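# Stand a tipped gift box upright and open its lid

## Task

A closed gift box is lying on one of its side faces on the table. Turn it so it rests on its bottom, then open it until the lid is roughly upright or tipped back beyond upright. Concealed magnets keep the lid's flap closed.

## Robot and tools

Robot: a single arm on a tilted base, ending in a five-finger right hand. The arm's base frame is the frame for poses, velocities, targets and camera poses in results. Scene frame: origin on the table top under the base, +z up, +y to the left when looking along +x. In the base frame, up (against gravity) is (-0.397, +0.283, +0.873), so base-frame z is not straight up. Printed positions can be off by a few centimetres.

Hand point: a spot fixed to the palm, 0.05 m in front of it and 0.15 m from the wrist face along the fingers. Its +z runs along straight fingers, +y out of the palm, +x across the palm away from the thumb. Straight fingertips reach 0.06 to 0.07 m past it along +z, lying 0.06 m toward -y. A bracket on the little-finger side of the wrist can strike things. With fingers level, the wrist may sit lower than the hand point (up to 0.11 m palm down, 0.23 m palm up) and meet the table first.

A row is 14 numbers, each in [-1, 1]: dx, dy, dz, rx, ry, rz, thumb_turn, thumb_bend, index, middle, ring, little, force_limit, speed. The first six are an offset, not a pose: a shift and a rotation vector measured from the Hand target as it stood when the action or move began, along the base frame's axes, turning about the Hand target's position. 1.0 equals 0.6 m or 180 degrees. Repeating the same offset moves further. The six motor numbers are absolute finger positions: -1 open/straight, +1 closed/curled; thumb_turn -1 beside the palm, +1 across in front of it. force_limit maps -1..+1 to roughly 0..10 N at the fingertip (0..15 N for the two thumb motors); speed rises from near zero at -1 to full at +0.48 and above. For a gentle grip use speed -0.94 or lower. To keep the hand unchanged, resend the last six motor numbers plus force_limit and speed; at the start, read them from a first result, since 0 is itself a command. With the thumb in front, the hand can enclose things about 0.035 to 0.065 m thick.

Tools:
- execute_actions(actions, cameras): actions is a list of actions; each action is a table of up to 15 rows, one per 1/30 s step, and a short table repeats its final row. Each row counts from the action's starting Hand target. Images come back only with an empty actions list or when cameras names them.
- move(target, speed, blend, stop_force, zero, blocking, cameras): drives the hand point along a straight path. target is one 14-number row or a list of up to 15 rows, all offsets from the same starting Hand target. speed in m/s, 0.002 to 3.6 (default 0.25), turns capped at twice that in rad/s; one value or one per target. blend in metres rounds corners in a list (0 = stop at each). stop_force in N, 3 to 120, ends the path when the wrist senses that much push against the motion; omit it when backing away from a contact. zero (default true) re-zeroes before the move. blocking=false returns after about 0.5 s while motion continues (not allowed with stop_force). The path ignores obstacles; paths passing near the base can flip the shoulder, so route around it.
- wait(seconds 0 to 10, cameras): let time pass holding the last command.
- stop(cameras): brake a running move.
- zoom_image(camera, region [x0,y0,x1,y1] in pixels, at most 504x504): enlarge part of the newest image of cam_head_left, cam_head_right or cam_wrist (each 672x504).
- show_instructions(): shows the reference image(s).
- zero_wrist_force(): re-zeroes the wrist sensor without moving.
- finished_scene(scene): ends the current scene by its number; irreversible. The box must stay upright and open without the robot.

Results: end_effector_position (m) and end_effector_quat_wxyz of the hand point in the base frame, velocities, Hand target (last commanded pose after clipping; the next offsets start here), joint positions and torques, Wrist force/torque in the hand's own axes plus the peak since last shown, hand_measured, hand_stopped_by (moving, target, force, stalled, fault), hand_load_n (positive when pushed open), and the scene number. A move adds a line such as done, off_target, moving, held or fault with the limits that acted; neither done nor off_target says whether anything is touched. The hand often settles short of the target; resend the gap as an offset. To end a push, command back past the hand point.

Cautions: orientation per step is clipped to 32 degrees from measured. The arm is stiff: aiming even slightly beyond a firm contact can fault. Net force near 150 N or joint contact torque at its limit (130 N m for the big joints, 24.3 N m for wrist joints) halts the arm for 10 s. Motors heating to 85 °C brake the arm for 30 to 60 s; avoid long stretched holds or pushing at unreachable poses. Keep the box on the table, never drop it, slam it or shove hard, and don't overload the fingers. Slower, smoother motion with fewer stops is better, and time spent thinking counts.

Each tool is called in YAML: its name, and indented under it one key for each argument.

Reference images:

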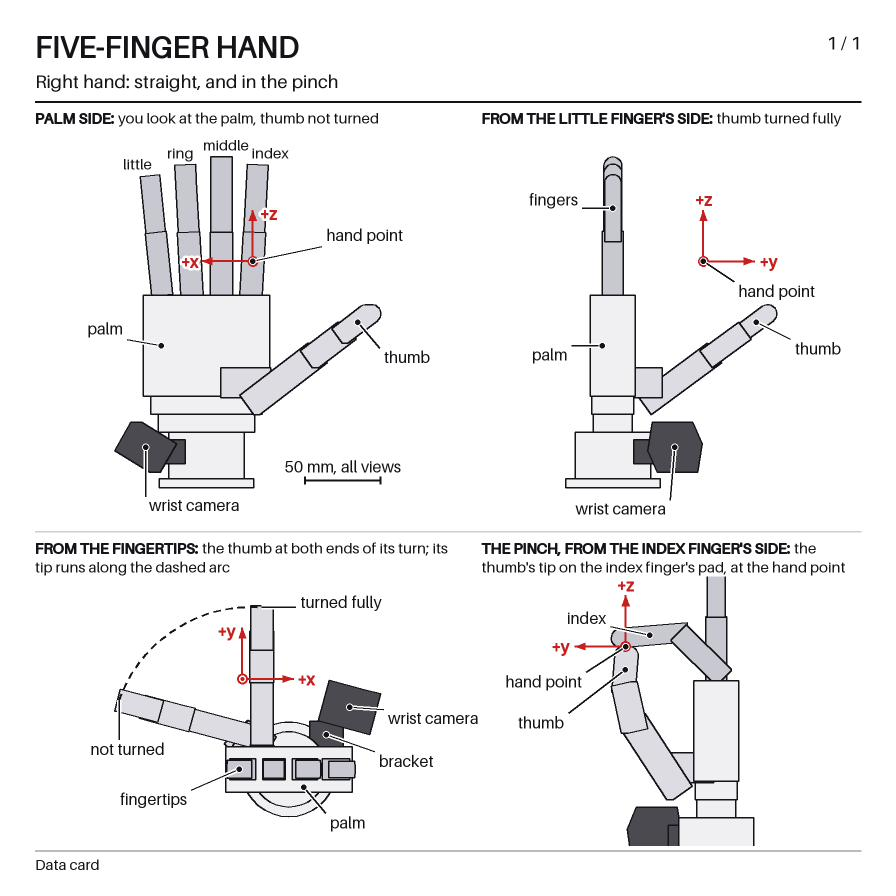

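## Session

execute_actions:
  actions: []
  cameras: ["all"]

Scene clock: 0.00 s.
end_effector_position=(+0.6123, +0.3503, +0.1728) hand_measured=(-1.000, -1.000, -1.000, -1.000, -1.000, -1.000) hand_load_n=(+0.0, +0.0, +0.0, +0.0, +0.0, +0.0) hand_stopped_by=(target, target, target, target, target, target) hand_force_limit=0.00 hand_speed=-0.80 end_effector_quat_wxyz=(+0.552, +0.197, +0.802, +0.112)
Joint positions: [0.447 -1.108 1.759 -0.232 2.023 -0.939]
Joint velocities: within noise
Joint torques (N m): no reading
Wrist force (N): no reading
Wrist torque (N m): no reading
Wrist force, peak (N): no reading
Hand target: +0.6123, +0.3503, +0.1728; +0.552, +0.197, +0.802, +0.112
camera_calibration:
cam_wrist: T_world_to_cam=[[0.148169, 0.972999, 0.176974, -0.455098], [-0.227422, -0.14063, 0.963588, 0.0123898], [0.962458, -0.183022, 0.200444, -0.443428], [0, 0, 0, 1]] pos_world=[0.49703, 0.363395, 0.157484]

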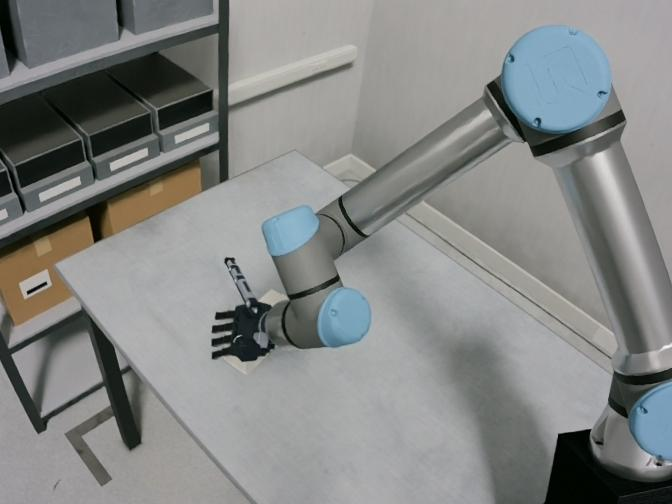

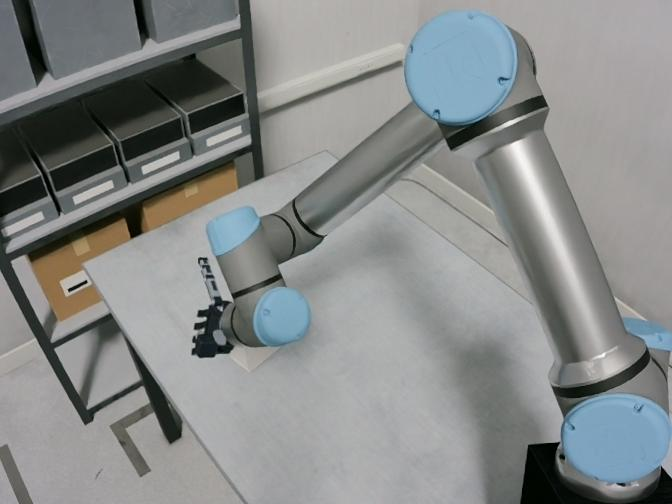

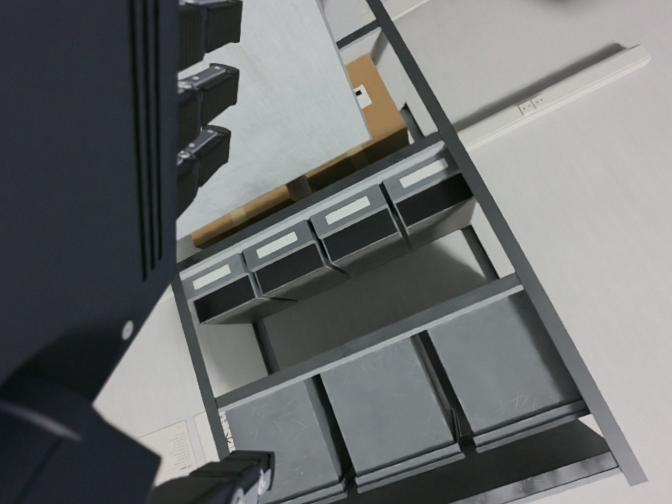

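zoom_image:
  camera: "cam_head_left"
  region: [190, 240, 390, 400]

zoom_image:
  camera: "cam_head_right"
  region: [170, 240, 370, 400]

Scaled by 2.520 from the camera's 672x504 image, which has a finer 960x720 frame.

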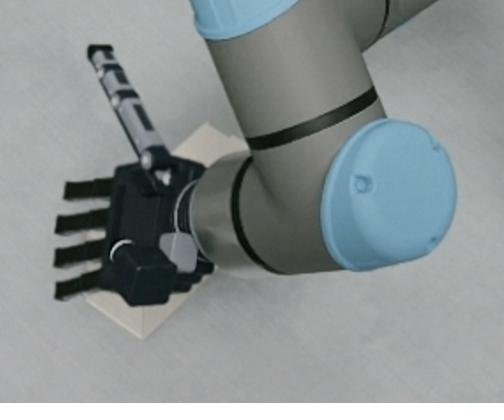

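Scaled by 2.520 from the camera's 672x504 image, which has a finer 960x720 frame.

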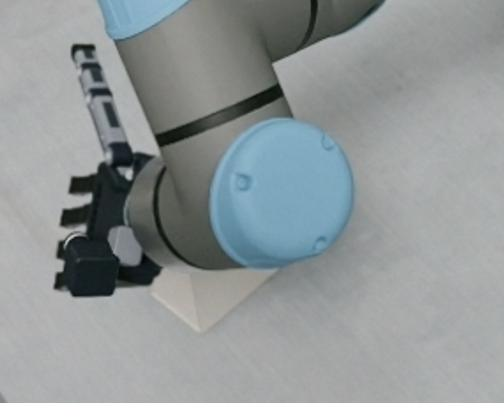

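move:
  target: [-0.1976,-0.5081,0.1325,0,0,0,-1,-1,-1,-1,-1,-1,0,-0.8]
  speed: 0.4
  cameras: ["cam_head_left","cam_head_right","cam_wrist"]

zoom_image:
  camera: "cam_head_left"
  region: [180, 250, 340, 390]

zoom_image:
  camera: "cam_head_right"
  region: [180, 250, 340, 390]

Scene clock: 16.83 s.
end_effector_position=(+0.4937, +0.0455, +0.2523) hand_measured=(-1.000, -1.000, -1.000, -1.000, -1.000, -1.000) hand_load_n=(+0.0, +0.0, +0.0, +0.0, +0.0, +0.0) hand_stopped_by=(target, target, target, target, target, target) hand_force_limit=0.00 hand_speed=-0.80 end_effector_quat_wxyz=(+0.552, +0.197, +0.802, +0.111)
Joint positions: [-0.527 -1.815 2.321 -0.088 1.122 -1.32]
Joint torques (N m): [0.28 -8.87 -23.37 3.11 -3.11 -2.62]
Wrist force (N): [0.0 0.0 -0.2]
Wrist torque (N m): [0.01 -0.03 0.06]
Wrist force, peak (N): [0.8 1.4 1.1]
Hand target: +0.4937, +0.0455, +0.2523; +0.552, +0.197, +0.802, +0.112
Off the commanded pose: 0.000 m, 0 deg.
move: done
camera_calibration:
cam_wrist: T_world_to_cam=[[0.148351, 0.972962, 0.177025, -0.155119], [-0.227565, -0.140617, 0.963556, -0.133968], [0.962396, -0.183229, 0.200552, -0.401086], [0, 0, 0, 1]] pos_world=[0.37853, 0.0585957, 0.236984]

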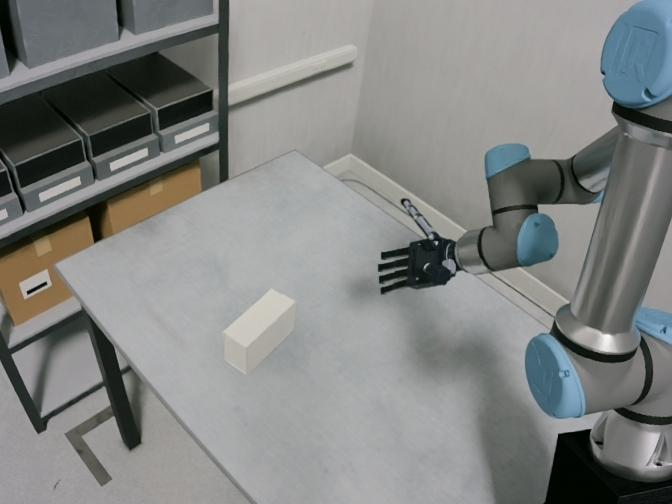

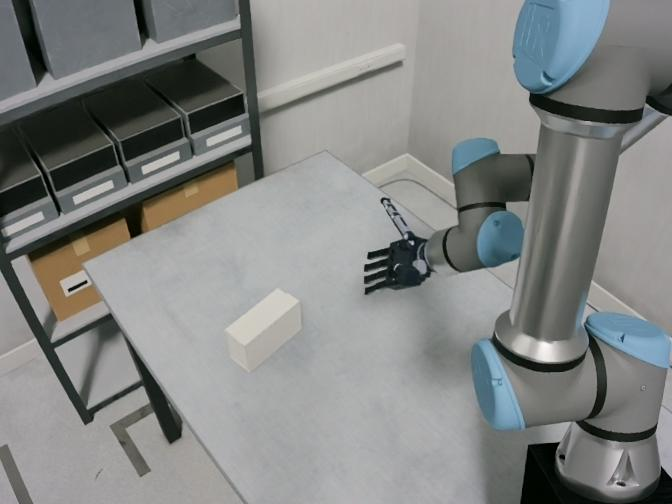

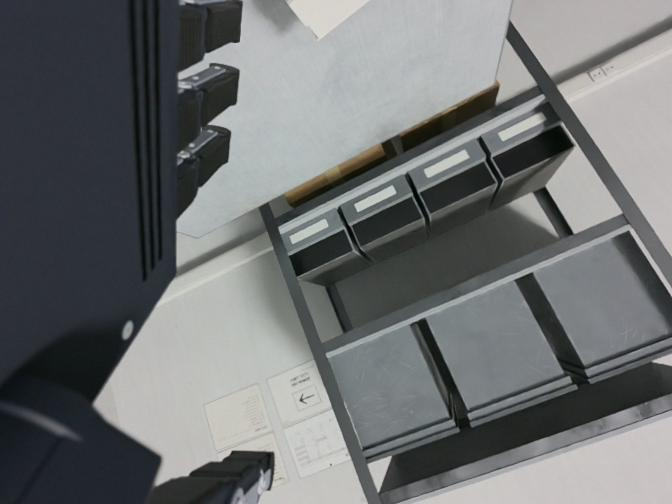

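Scaled by 3.150 from the camera's 672x504 image, which has a finer 960x720 frame.

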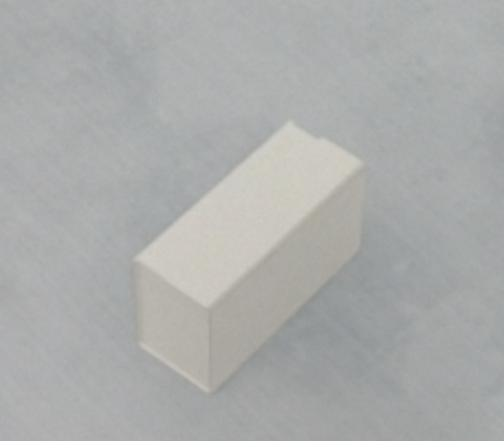

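Scaled by 3.150 from the camera's 672x504 image, which has a finer 960x720 frame.

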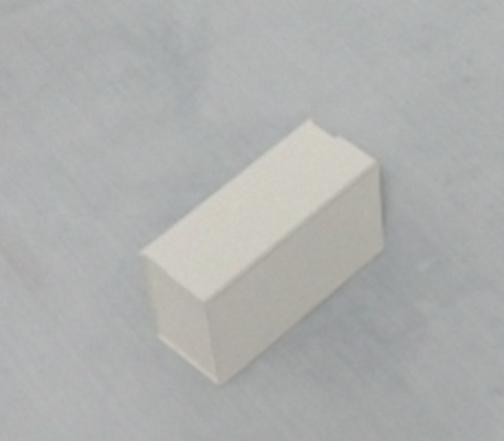

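move:
  target: [0.5220,0.1947,-0.1527,-0.7501,-0.0982,0.1655,-1,-1,0,0,0,0,0,-0.2]
  speed: 0.4
  cameras: ["cam_head_left","cam_wrist"]

Scene clock: 249.73 s.
end_effector_position=(+0.8069, +0.1623, +0.1607) hand_measured=(-1.000, -1.000, +0.000, +0.000, +0.000, +0.000) hand_load_n=(+0.0, +0.0, +0.0, +0.0, +0.0, +0.0) hand_stopped_by=(target, target, target, target, target, target) hand_force_limit=0.00 hand_speed=-0.20 end_effector_quat_wxyz=(-0.444, +0.607, -0.354, +0.556)
Joint positions: [-0.026 -1.029 1.571 -0.554 1.398 -3.509]
Joint torques (N m): [22.19 -34.01 -23.54 1.65 -3.05 -2.63]
Wrist force (N): [1.2 1.0 0.5]
Wrist torque (N m): [0.46 -0.23 0.05]
Wrist force, peak (N): [1.6 1.5 0.4]
Hand target: +0.8069, +0.1623, +0.1606; -0.444, +0.607, -0.354, +0.556
Off the commanded pose: 0.000 m, 0 deg.
move: done
camera_calibration:
cam_wrist: T_world_to_cam=[[0.127883, -0.555067, -0.821916, 0.125958], [-0.644003, 0.58377, -0.494441, 0.494626], [0.754258, 0.592547, -0.282811, -0.543026], [0, 0, 0, 1]] pos_world=[0.712015, 0.102936, 0.194517]
Images, in order (width x height): cam_head_left 672x504, cam_wrist 672x504.

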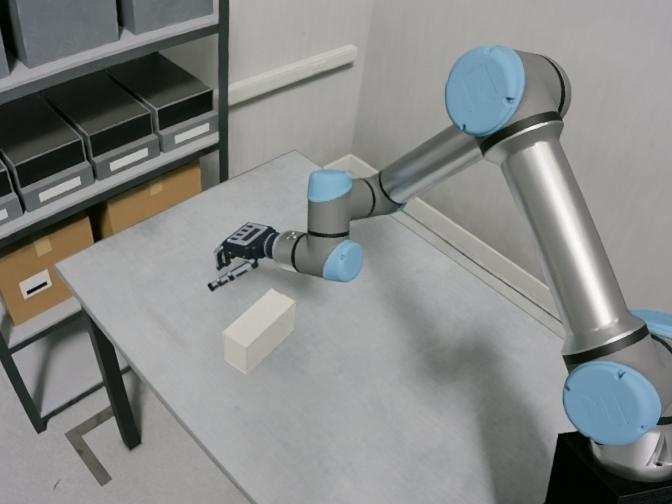

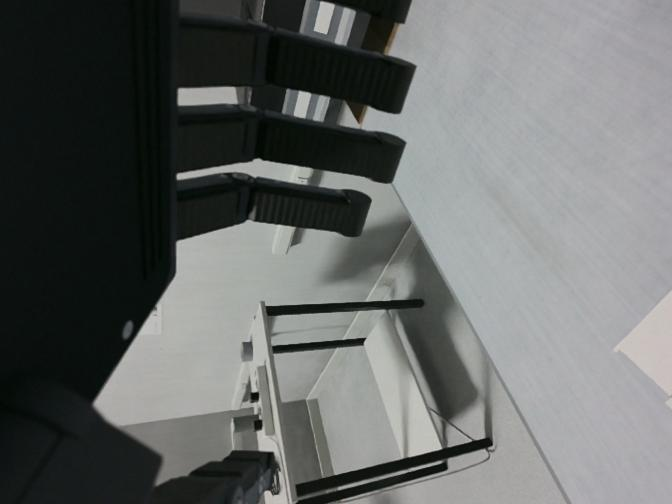

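move:
  target: [0.1125,-0.0804,-0.2473,0,0,0,-1,-1,0,0,0,0,0,-0.2]
  speed: 0.1
  stop_force: 6
  cameras: ["cam_head_left","cam_wrist"]

zoom_image:
  camera: "cam_head_left"
  region: [180, 250, 340, 390]

Scene clock: 269.07 s.
end_effector_position=(+0.8744, +0.1141, +0.0123) hand_measured=(-1.000, -1.000, +0.000, +0.000, +0.000, +0.000) hand_load_n=(-0.5, +0.0, -0.5, +0.0, +0.0, +0.0) hand_stopped_by=(target, target, target, target, target, target) hand_force_limit=0.00 hand_speed=-0.20 end_effector_quat_wxyz=(-0.444, +0.607, -0.354, +0.556)
Joint positions: [-0.101 -0.705 1.436 -0.744 1.323 -3.508]
Joint torques (N m): [9.89 -35.95 -21.64 -1.95 -2.95 2.41]
Wrist force (N): [1.7 1.2 -0.2]
Wrist torque (N m): [0.53 -0.29 0.05]
Wrist force, peak (N): [1.8 1.8 0.1]
Hand target: +0.8744, +0.1141, +0.0123; -0.444, +0.607, -0.354, +0.556
Off the commanded pose: 0.000 m, 0 deg.
move: done
camera_calibration:
cam_wrist: T_world_to_cam=[[0.127892, -0.555359, -0.821718, -0.0313195], [-0.644, 0.583593, -0.494654, 0.492926], [0.754259, 0.592449, -0.283014, -0.607304], [0, 0, 0, 1]] pos_world=[0.779515, 0.0547352, 0.0462165]
Images, in order (width x height): cam_head_left 672x504, cam_wrist 672x504.

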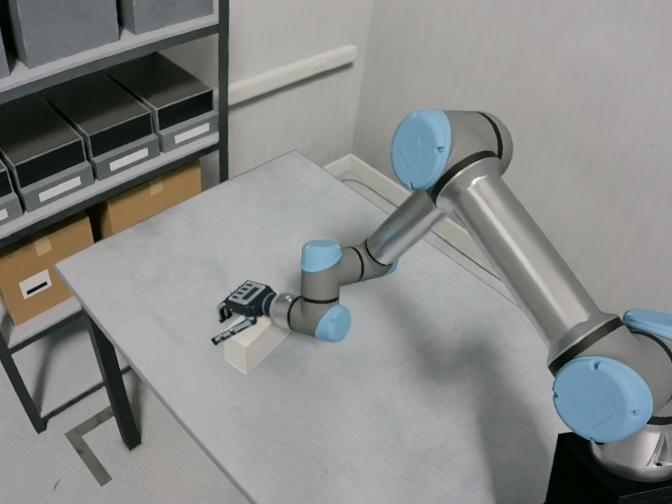

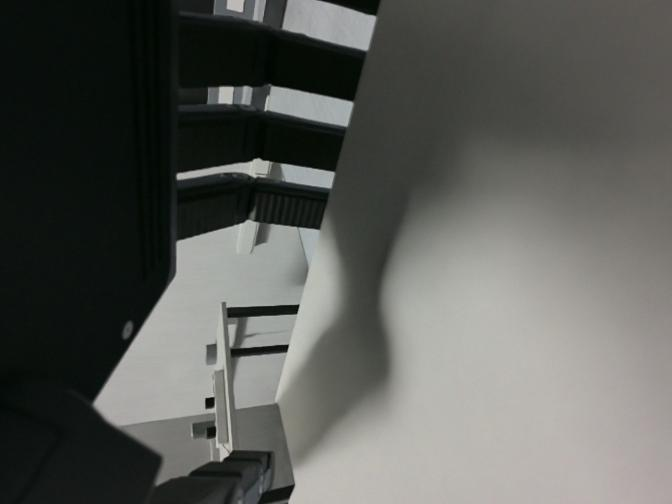

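Scaled by 3.150 from the camera's 672x504 image, which has a finer 960x720 frame.

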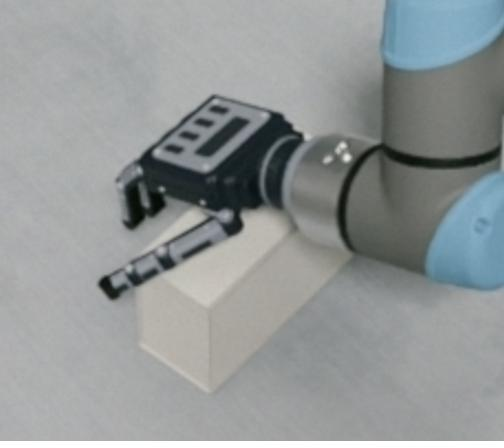

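move:
  target: [-0.1489,-0.0730,-0.0440,-0.0414,0.0296,0.0909,-1,-1,0,0,0,0,0,-0.2]
  speed: 0.06
  stop_force: 15
  cameras: ["cam_head_left","cam_wrist"]

zoom_image:
  camera: "cam_head_left"
  region: [200, 240, 380, 400]

Scene clock: 295.17 s.
end_effector_position=(+0.7851, +0.0703, -0.0141) hand_measured=(-1.000, -1.000, +0.000, +0.000, +0.000, +0.000) hand_load_n=(-0.5, +0.0, +0.0, +0.0, +0.0, +0.0) hand_stopped_by=(target, target, target, target, target, target) hand_force_limit=0.00 hand_speed=-0.20 end_effector_quat_wxyz=(-0.461, +0.704, -0.247, +0.480)
Joint positions: [-0.29 -0.795 1.613 -0.667 0.858 -3.708]
Joint torques (N m): [6.82 -56.84 7.67 2.45 -3.22 -2.62]
Wrist force (N): [1.2 1.1 0.6]
Wrist torque (N m): [0.47 -0.23 0.06]
Wrist force, peak (N): [2.0 1.4 0.3]
Hand target: +0.7851, +0.0703, -0.0141; -0.461, +0.704, -0.247, +0.480
Off the commanded pose: 0.000 m, 0 deg.
move: done
camera_calibration:
cam_wrist: T_world_to_cam=[[0.22131, -0.608971, -0.761693, -0.134689], [-0.818493, 0.308642, -0.484571, 0.604351], [0.530181, 0.730681, -0.430133, -0.357354], [0, 0, 0, 1]] pos_world=[0.713928, -0.00743793, 0.0365503]
Images, in order (width x height): cam_head_left 672x504, cam_wrist 672x504.

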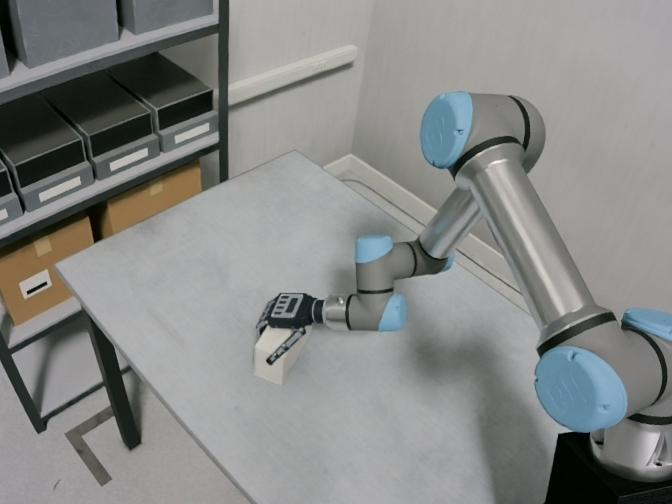

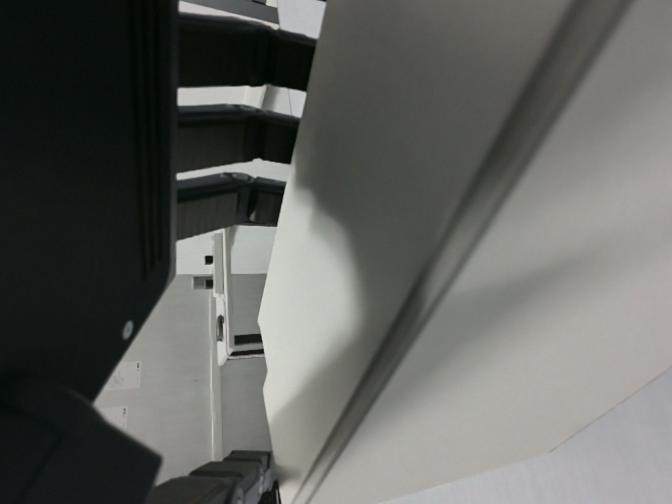

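Scaled by 2.800 from the camera's 672x504 image, which has a finer 960x720 frame.

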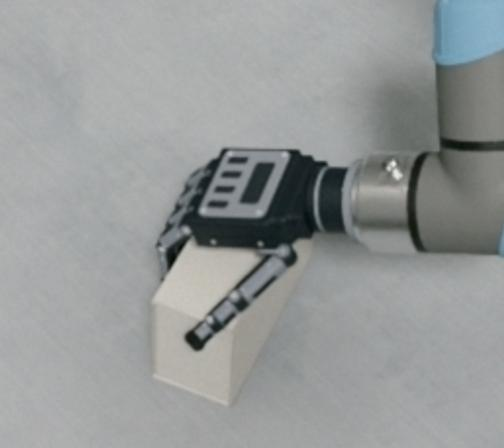

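move:
  target:
    - [0.0163,0.0108,0.0039,0,0,0,-1,-1,0,0,0,0,0,-0.2]
    - [-0.083,0.0817,0.2222,0,0,0,-1,-1,0,0,0,0,0,-0.2]
    - [-0.2252,0.2018,0.1758,-0.0396,-0.1994,-0.4623,-1,-1,0,0,0,0,0,-0.2]
  speed: [0.05,0.2,0.3]
  blend: [0.003,0.05,0]
  cameras: ["cam_head_left","cam_head_right","cam_wrist"]

zoom_image:
  camera: "cam_head_left"
  region: [220, 260, 350, 400]

Scene clock: 340.60 s.
end_effector_position=(+0.6583, +0.1838, +0.0902) hand_measured=(-1.000, -1.000, +0.000, +0.000, +0.000, +0.000) hand_load_n=(+0.0, +0.0, +0.0, +0.0, +0.0, +0.0) hand_stopped_by=(target, target, target, target, target, target) hand_force_limit=0.00 hand_speed=-0.20 end_effector_quat_wxyz=(-0.113, +0.324, -0.477, +0.809)
Joint positions: [0.439 -0.775 1.76 -1.868 2.693 -4.432]
Joint torques (N m): [14.57 -52.97 5.55 0.06 -3.5 2.14]
Wrist force (N): [1.3 1.1 0.6]
Wrist torque (N m): [0.44 -0.17 -0.04]
Wrist force, peak (N): [2.7 -4.5 2.0]
Hand target: +0.6583, +0.1838, +0.0901; -0.113, +0.324, -0.477, +0.809 (not the last commanded pose)
Off the commanded pose: 0.011 m, 15 deg.
move: held (a check stopped the path); path passed 2 of 3 targets; limits=held
pose unreachable: on one or more control steps of this call, first in action 0 (counted from 0), an arm could not follow its commanded pose, so it was not sent that pose on those steps. It may still have moved: this result reports where it is.
cause: moving toward the commanded pose would bring two parts of the arm too close to each other (joints 4 (wrist 1) to 6 (wrist 3) lie between them).
camera_calibration:
cam_wrist: T_world_to_cam=[[-0.278017, -0.643994, -0.712726, 0.372663], [0.234064, 0.674196, -0.700481, -0.224521], [0.931623, -0.361569, -0.036702, -0.427202], [0, 0, 0, 1]] pos_world=[0.55415, 0.236901, 0.0926546]

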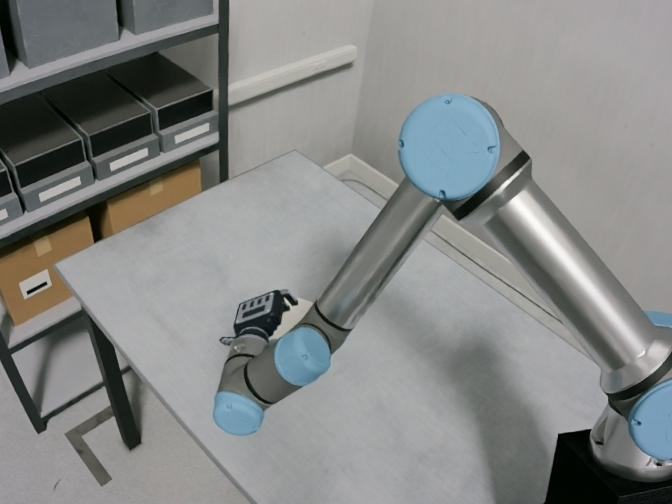

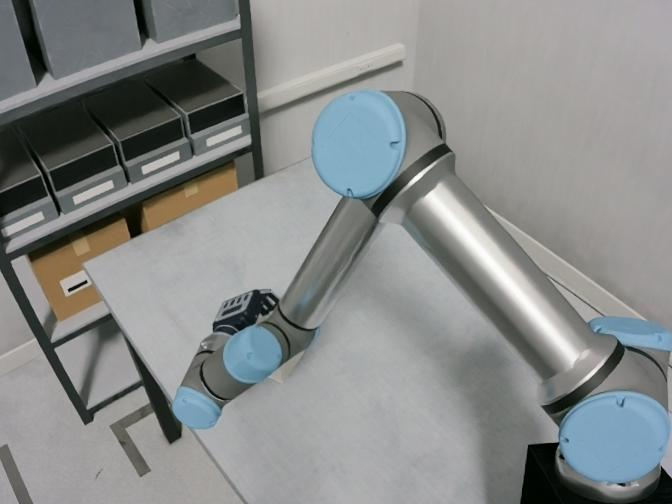

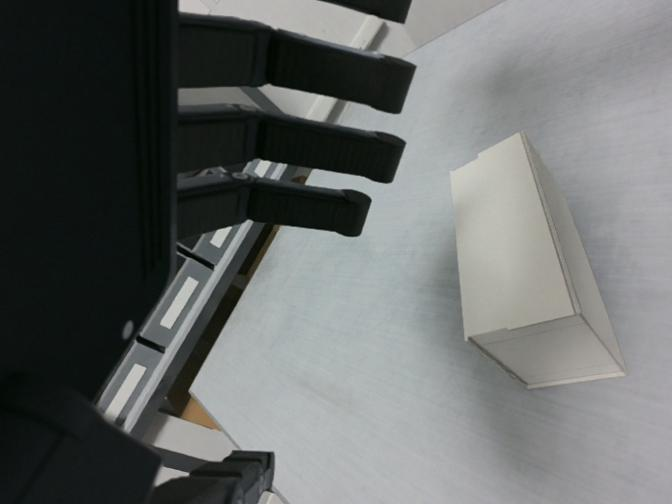

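Scaled by 3.600 from the camera's 672x504 image, which has a finer 960x720 frame.

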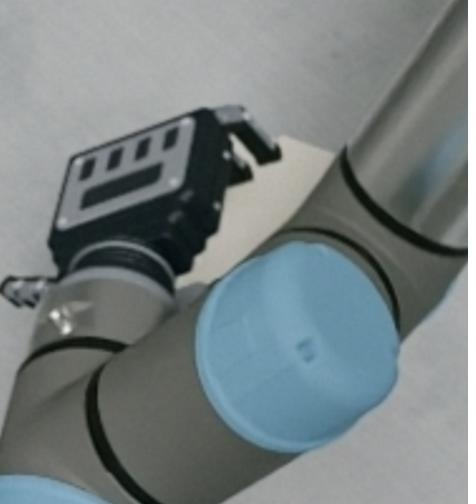

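move:
  target:
    - [0.1187,-0.0428,0.0678,0.0397,0.1346,0.3703,-1,-1,0,0,0,0,0,-0.2]
    - [0.2334,-0.1248,-0.1845,0.0397,0.1346,0.3703,-1,-1,0,0,0,0,0,-0.2]
  speed: [0.3,0.12]
  cameras: ["cam_head_left","cam_wrist"]

zoom_image:
  camera: "cam_head_left"
  region: [200, 240, 380, 400]

Scene clock: 456.30 s.
end_effector_position=(+0.7983, +0.1089, -0.0204) hand_measured=(-1.000, -1.000, +0.000, +0.000, +0.000, +0.000) hand_load_n=(-0.5, +0.0, +0.0, +0.0, +0.0, +0.0) hand_stopped_by=(target, target, target, target, target, target) hand_force_limit=0.00 hand_speed=-0.20 end_effector_quat_wxyz=(-0.457, +0.677, -0.281, +0.504)
Joint positions: [-0.193 -0.775 1.626 -0.766 1.035 -3.627]
Joint torques (N m): [8.28 -31.41 -19.45 -1.39 -3.14 -2.47]
Wrist force (N): [1.7 0.9 0.3]
Wrist torque (N m): [0.46 -0.29 0.06]
Wrist force, peak (N): [2.1 1.7 0.6]
Hand target: +0.7984, +0.1089, -0.0206; -0.457, +0.677, -0.281, +0.504
Off the commanded pose: 0.000 m, 0 deg.
move: done
camera_calibration:
cam_wrist: T_world_to_cam=[[0.189551, -0.596013, -0.780282, -0.0953012], [-0.775005, 0.397111, -0.491599, 0.555694], [0.602858, 0.697906, -0.38664, -0.448782], [0, 0, 0, 1]] pos_world=[0.719281, 0.0357345, 0.0253001]
Images, in order (width x height): cam_head_left 672x504, cam_wrist 672x504.

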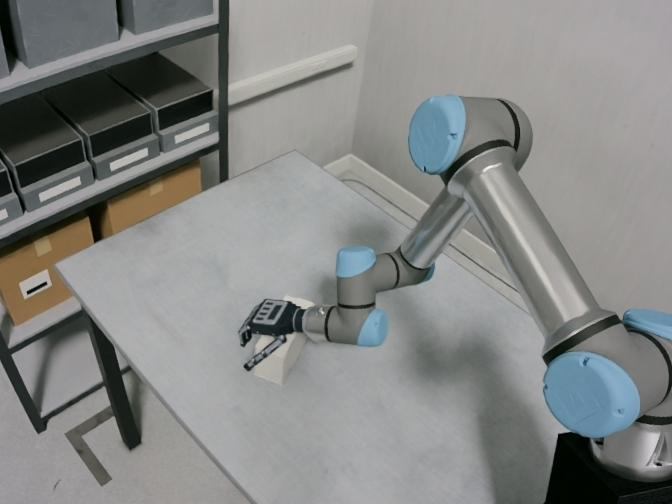

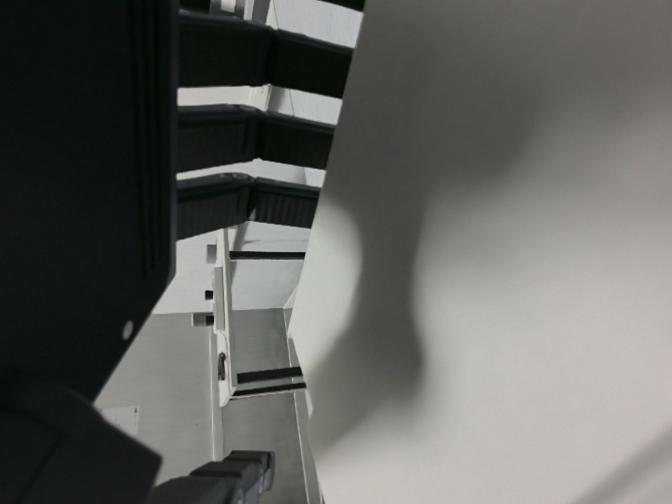

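Scaled by 2.800 from the camera's 672x504 image, which has a finer 960x720 frame.

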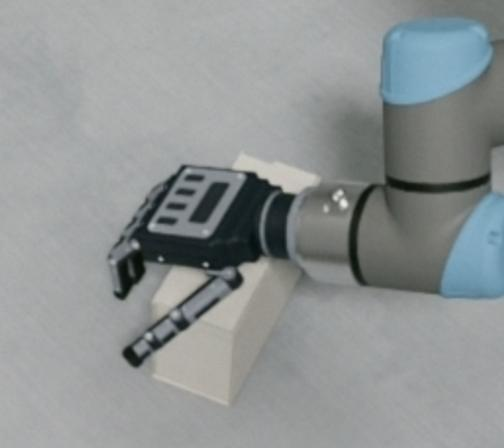

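move:
  target: [-0.0697,-0.0618,-0.0115,-0.0375,0.0268,0.0824,-1,-1,0,0,0,0,0,-0.2]
  speed: 0.05
  stop_force: 15

move:
  target:
    - [0.0144,0.0128,0.0024,0,0,0,-1,-1,0,0,0,0,0,-0.2]
    - [-0.0850,0.0837,0.2207,0,0,0,-1,-1,0,0,0,0,0,-0.2]
  speed: [0.05,0.25]
  blend: [0.003,0]
  cameras: ["cam_head_left","cam_head_right","cam_wrist"]

zoom_image:
  camera: "cam_head_left"
  region: [200, 240, 380, 400]

Scene clock: 492.67 s.
end_effector_position=(+0.7566, +0.0718, -0.0275) hand_measured=(-1.000, -1.000, +0.000, +0.000, +0.000, +0.000) hand_load_n=(+0.0, +0.5, +0.5, +0.0, +0.0, +0.0) hand_stopped_by=(target, target, target, target, target, target) hand_force_limit=0.00 hand_speed=-0.20 end_effector_quat_wxyz=(-0.466, +0.754, -0.180, +0.428)
Joint positions: [-0.336 -0.774 1.555 -0.451 0.667 -3.913]
Joint torques (N m): [5.85 -33.48 -18.51 3.08 -3.49 -2.62]
Wrist force (N): [1.4 1.2 0.4]
Wrist torque (N m): [0.53 -0.27 0.08]
Wrist force, peak (N): [2.0 1.4 0.0]
Hand target: +0.7566, +0.0718, -0.0275; -0.466, +0.754, -0.180, +0.428
Off the commanded pose: 0.000 m, 0 deg.
move: done

Scene clock: 494.30 s.
end_effector_position=(+0.7056, +0.1220, +0.1048) hand_measured=(-1.000, -1.000, +0.000, +0.000, +0.000, +0.000) hand_load_n=(+0.0, +0.0, +0.0, +0.0, +0.0, +0.0) hand_stopped_by=(target, target, target, target, target, target) hand_force_limit=0.00 hand_speed=-0.20 end_effector_quat_wxyz=(-0.466, +0.754, -0.180, +0.428)
Joint positions: [-0.274 -1.079 1.677 -0.291 0.727 -3.882]
Joint torques (N m): [18.31 -55.44 4.59 2.86 1.19 -2.45]
Wrist force (N): [0.9 0.9 0.3]
Wrist torque (N m): [0.44 -0.19 -0.04]
Wrist force, peak (N): [1.1 2.6 0.6]
Hand target: +0.7056, +0.1220, +0.1050; -0.466, +0.754, -0.180, +0.428
Off the commanded pose: 0.000 m, 0 deg.
move: done
camera_calibration:
cam_wrist: T_world_to_cam=[[0.284593, -0.623527, -0.728163, -0.0413936], [-0.883138, 0.124958, -0.452165, 0.645601], [0.372926, 0.771751, -0.515098, -0.18701], [0, 0, 0, 1]] pos_world=[0.651676, 0.0378423, 0.165448]

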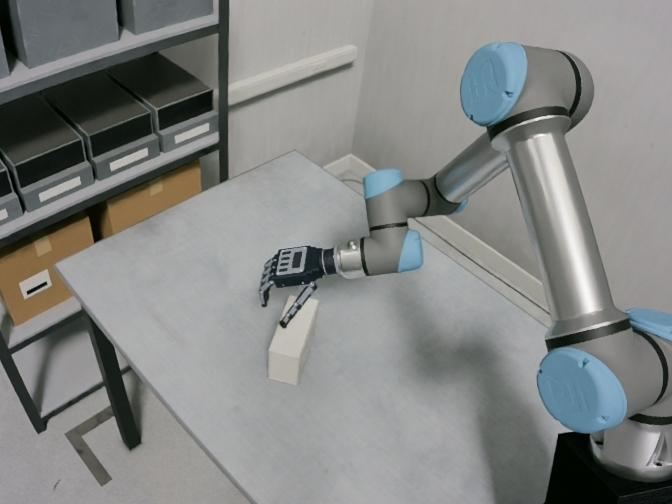

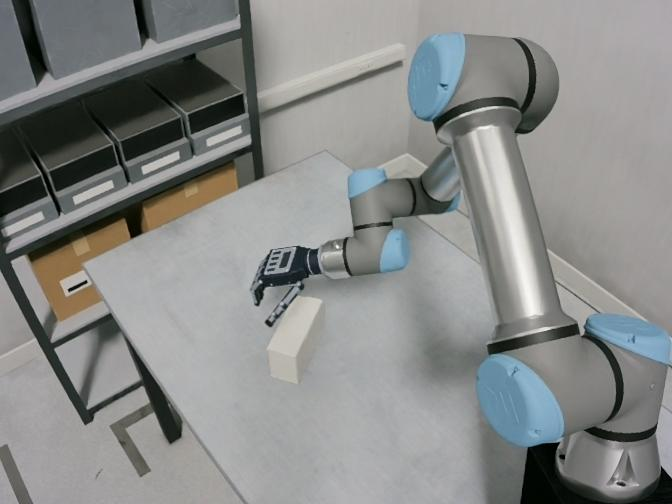

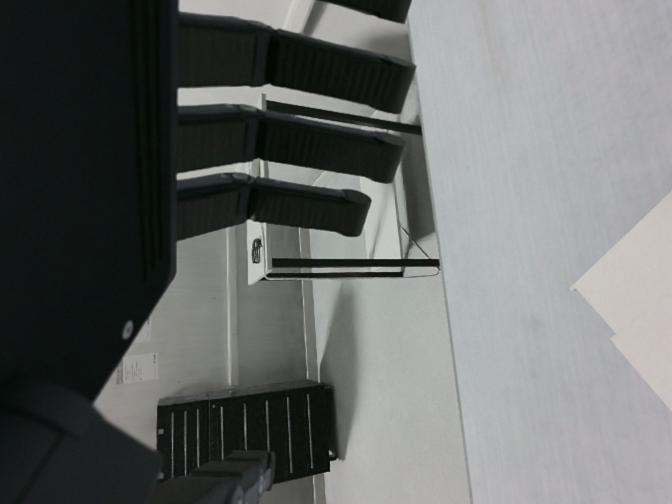

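Scaled by 2.800 from the camera's 672x504 image, which has a finer 960x720 frame.

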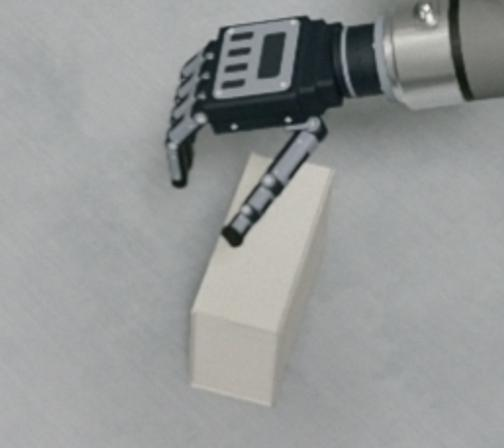

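move:
  target: [-0.094,0.0178,-0.0297,-0.0233,-0.2411,-0.4676,1,0.48,-1,-1,-1,-1,0,-0.2]
  speed: 0.3
  cameras: ["cam_head_left","cam_wrist"]

Scene clock: 575.30 s.
end_effector_position=(+0.6491, +0.1327, +0.0871) hand_measured=(+1.000, +0.480, -1.000, -1.000, -1.000, -1.000) hand_load_n=(+0.0, +0.5, +0.0, +0.0, +0.0, +0.0) hand_stopped_by=(target, target, target, target, target, target) hand_force_limit=0.00 hand_speed=-0.20 end_effector_quat_wxyz=(-0.072, +0.264, -0.443, +0.854)
Joint positions: [0.37 -0.673 1.805 -2.265 2.599 -4.664]
Joint torques (N m): [25.69 -28.67 -17.73 -3.79 -3.69 -2.53]
Wrist force (N): [1.0 0.9 0.9]
Wrist torque (N m): [0.42 -0.17 0.02]
Wrist force, peak (N): [1.8 1.5 0.6]
Hand target: +0.6492, +0.1327, +0.0871; -0.072, +0.264, -0.443, +0.854
Off the commanded pose: 0.000 m, 0 deg.
move: done
camera_calibration:
cam_wrist: T_world_to_cam=[[-0.287488, -0.687885, -0.666457, 0.343014], [0.371941, 0.561041, -0.739522, -0.261141], [0.882616, -0.460486, 0.0945601, -0.403696], [0, 0, 0, 1]] pos_world=[0.55205, 0.196568, 0.0736574]
Images, in order (width x height): cam_head_left 672x504, cam_wrist 672x504.

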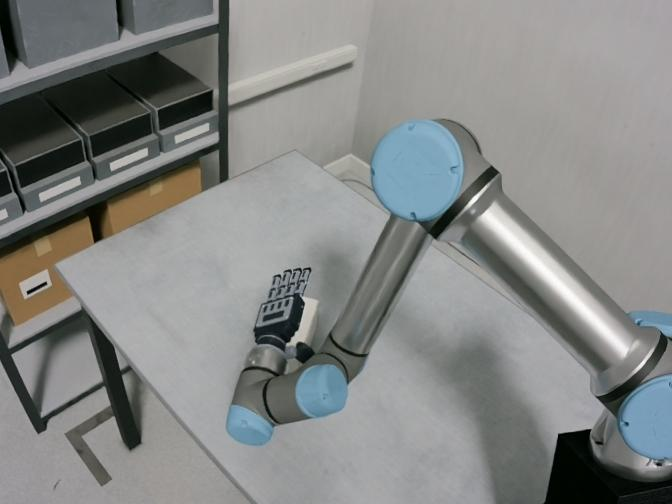

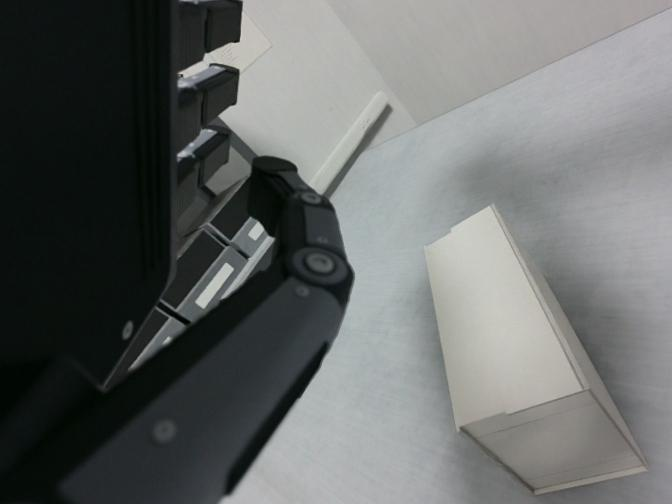

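zoom_image:
  camera: "cam_wrist"
  region: [400, 180, 660, 500]

Scaled by 1.575 from the camera's 672x504 image, which has a finer 960x720 frame.

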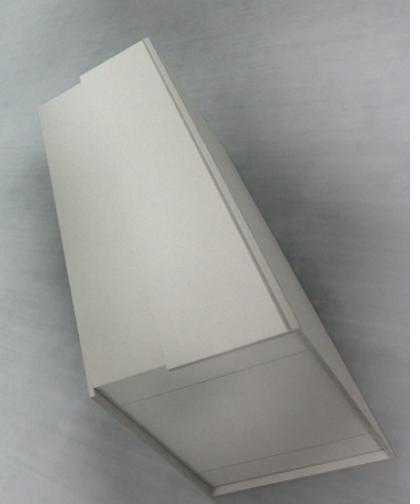

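move:
  target: [0.0993,-0.0709,-0.2183,0,0,0,1,0.48,-1,-1,-1,-1,0,-0.2]
  speed: 0.12
  stop_force: 5
  cameras: ["cam_head_left","cam_wrist"]

zoom_image:
  camera: "cam_head_left"
  region: [220, 260, 370, 410]

Scene clock: 591.40 s.
end_effector_position=(+0.7087, +0.0902, -0.0438) hand_measured=(+1.000, +0.480, -1.000, -1.000, -1.000, -1.000) hand_load_n=(+0.5, +0.0, +0.0, +0.0, -0.5, +0.0) hand_stopped_by=(target, target, target, target, target, target) hand_force_limit=0.00 hand_speed=-0.20 end_effector_quat_wxyz=(-0.072, +0.264, -0.443, +0.854)
Joint positions: [0.272 -0.377 1.582 -2.203 2.552 -4.505]
Joint torques (N m): [15.16 -29.73 -14.73 0.07 -3.48 2.25]
Wrist force (N): [1.3 1.4 1.0]
Wrist torque (N m): [0.48 -0.23 -0.04]
Wrist force, peak (N): [1.4 2.0 0.8]
Hand target: +0.7087, +0.0902, -0.0438; -0.072, +0.264, -0.443, +0.854
Off the commanded pose: 0.000 m, 0 deg.
move: done
camera_calibration:
cam_wrist: T_world_to_cam=[[-0.287547, -0.687915, -0.666401, 0.243651], [0.372179, 0.560849, -0.739548, -0.356461], [0.882496, -0.460676, 0.0947571, -0.463371], [0, 0, 0, 1]] pos_world=[0.611652, 0.154068, -0.0573433]
Images, in order (width x height): cam_head_left 672x504, cam_wrist 672x504.

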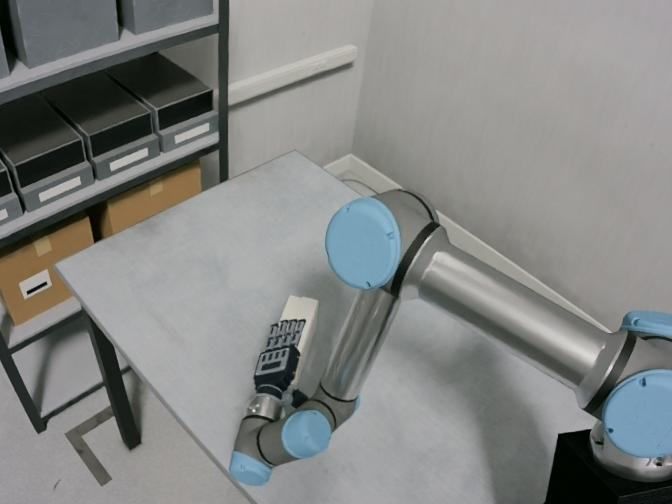

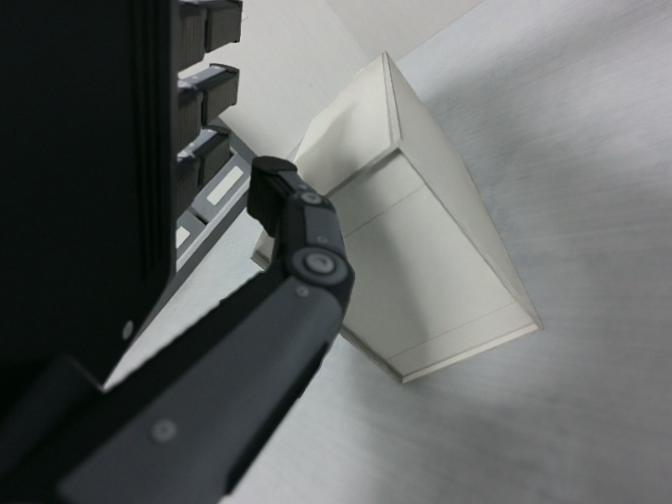

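Scaled by 3.360 from the camera's 672x504 image, which has a finer 960x720 frame.

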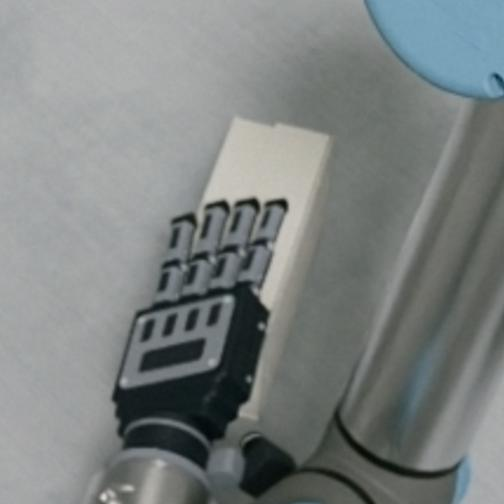

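move:
  target: [-0.0057,-0.0172,-0.0218,0,0,0,1,0.48,-1,-1,-1,-1,0,-0.2]
  speed: 0.05
  stop_force: 4

move:
  target: [0.0099,-0.0071,-0.0218,0,0,0,1,0.48,-1,-1,-1,-1,0,-0.2]
  speed: 0.008
  stop_force: 3
  cameras: ["cam_head_left","cam_wrist"]

zoom_image:
  camera: "cam_head_left"
  region: [220, 260, 370, 410]

Scene clock: 621.90 s.
end_effector_position=(+0.7053, +0.0798, -0.0569) hand_measured=(+1.000, +0.480, -1.000, -1.000, -1.000, -1.000) hand_load_n=(+0.0, +0.0, -0.5, -0.5, +0.0, +0.0) hand_stopped_by=(target, target, target, target, target, target) hand_force_limit=0.00 hand_speed=-0.20 end_effector_quat_wxyz=(-0.072, +0.264, -0.443, +0.854)
Joint positions: [0.258 -0.358 1.589 -2.212 2.543 -4.483]
Joint torques (N m): [15.06 -28.97 11.15 -3.71 -3.54 2.19]
Wrist force (N): [1.5 1.4 0.9]
Wrist torque (N m): [0.48 -0.25 -0.02]
Wrist force, peak (N): [1.7 1.6 0.9]
Hand target: +0.7053, +0.0798, -0.0569; -0.072, +0.264, -0.443, +0.854
Off the commanded pose: 0.000 m, 0 deg.
move: done

Scene clock: 624.50 s.
end_effector_position=(+0.7112, +0.0757, -0.0698) hand_measured=(+1.000, +0.480, -1.000, -1.000, -1.000, -1.000) hand_load_n=(+0.5, +0.0, +0.5, +0.0, +0.0, +0.0) hand_stopped_by=(target, target, target, target, target, target) hand_force_limit=0.00 hand_speed=-0.20 end_effector_quat_wxyz=(-0.072, +0.264, -0.443, +0.854)
Joint positions: [0.249 -0.328 1.56 -2.202 2.538 -4.47]
Joint torques (N m): [19.42 -46.18 4.16 -0.82 -1.68 0.05]
Wrist force (N): [4.2 -1.8 0.3]
Wrist torque (N m): [0.53 -0.16 0.13]
Wrist force, peak (N): [4.2 -1.8 0.3]
Hand target: +0.7111, +0.0757, -0.0697; -0.072, +0.264, -0.443, +0.854
Off the commanded pose: 0.000 m, 0 deg.
move: contact
camera_calibration:
cam_wrist: T_world_to_cam=[[-0.287429, -0.687977, -0.666387, 0.216936], [0.372195, 0.56084, -0.739547, -0.36844], [0.882528, -0.460593, 0.0948605, -0.469862], [0, 0, 0, 1]] pos_world=[0.614151, 0.139467, -0.0833436]
Images, in order (width x height): cam_head_left 672x504, cam_wrist 672x504.

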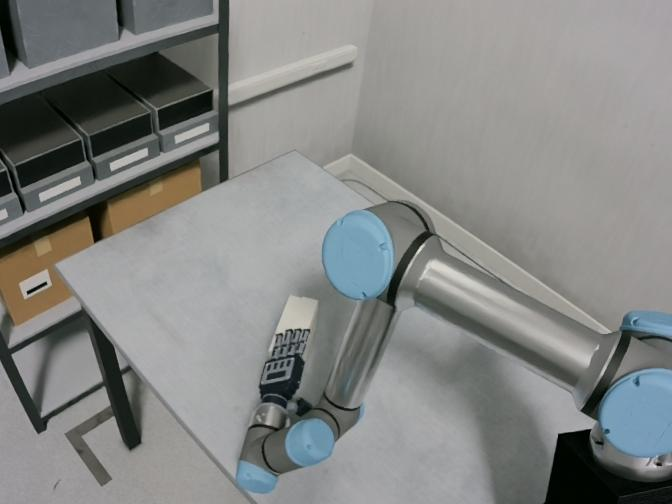

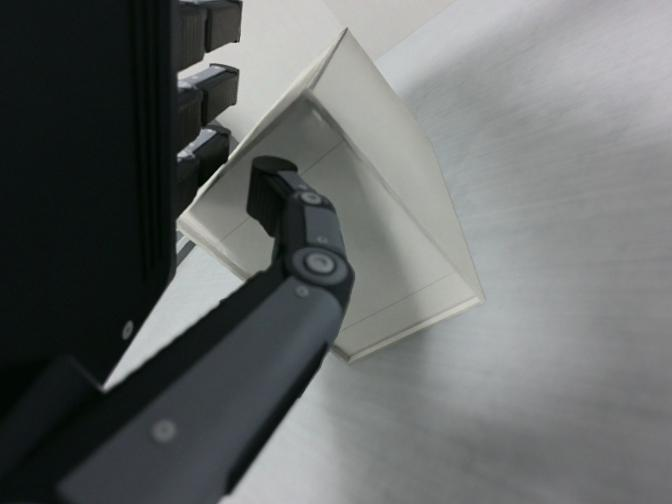

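Scaled by 3.360 from the camera's 672x504 image, which has a finer 960x720 frame.

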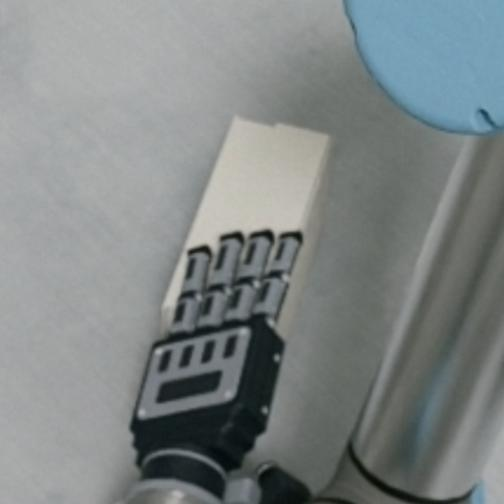

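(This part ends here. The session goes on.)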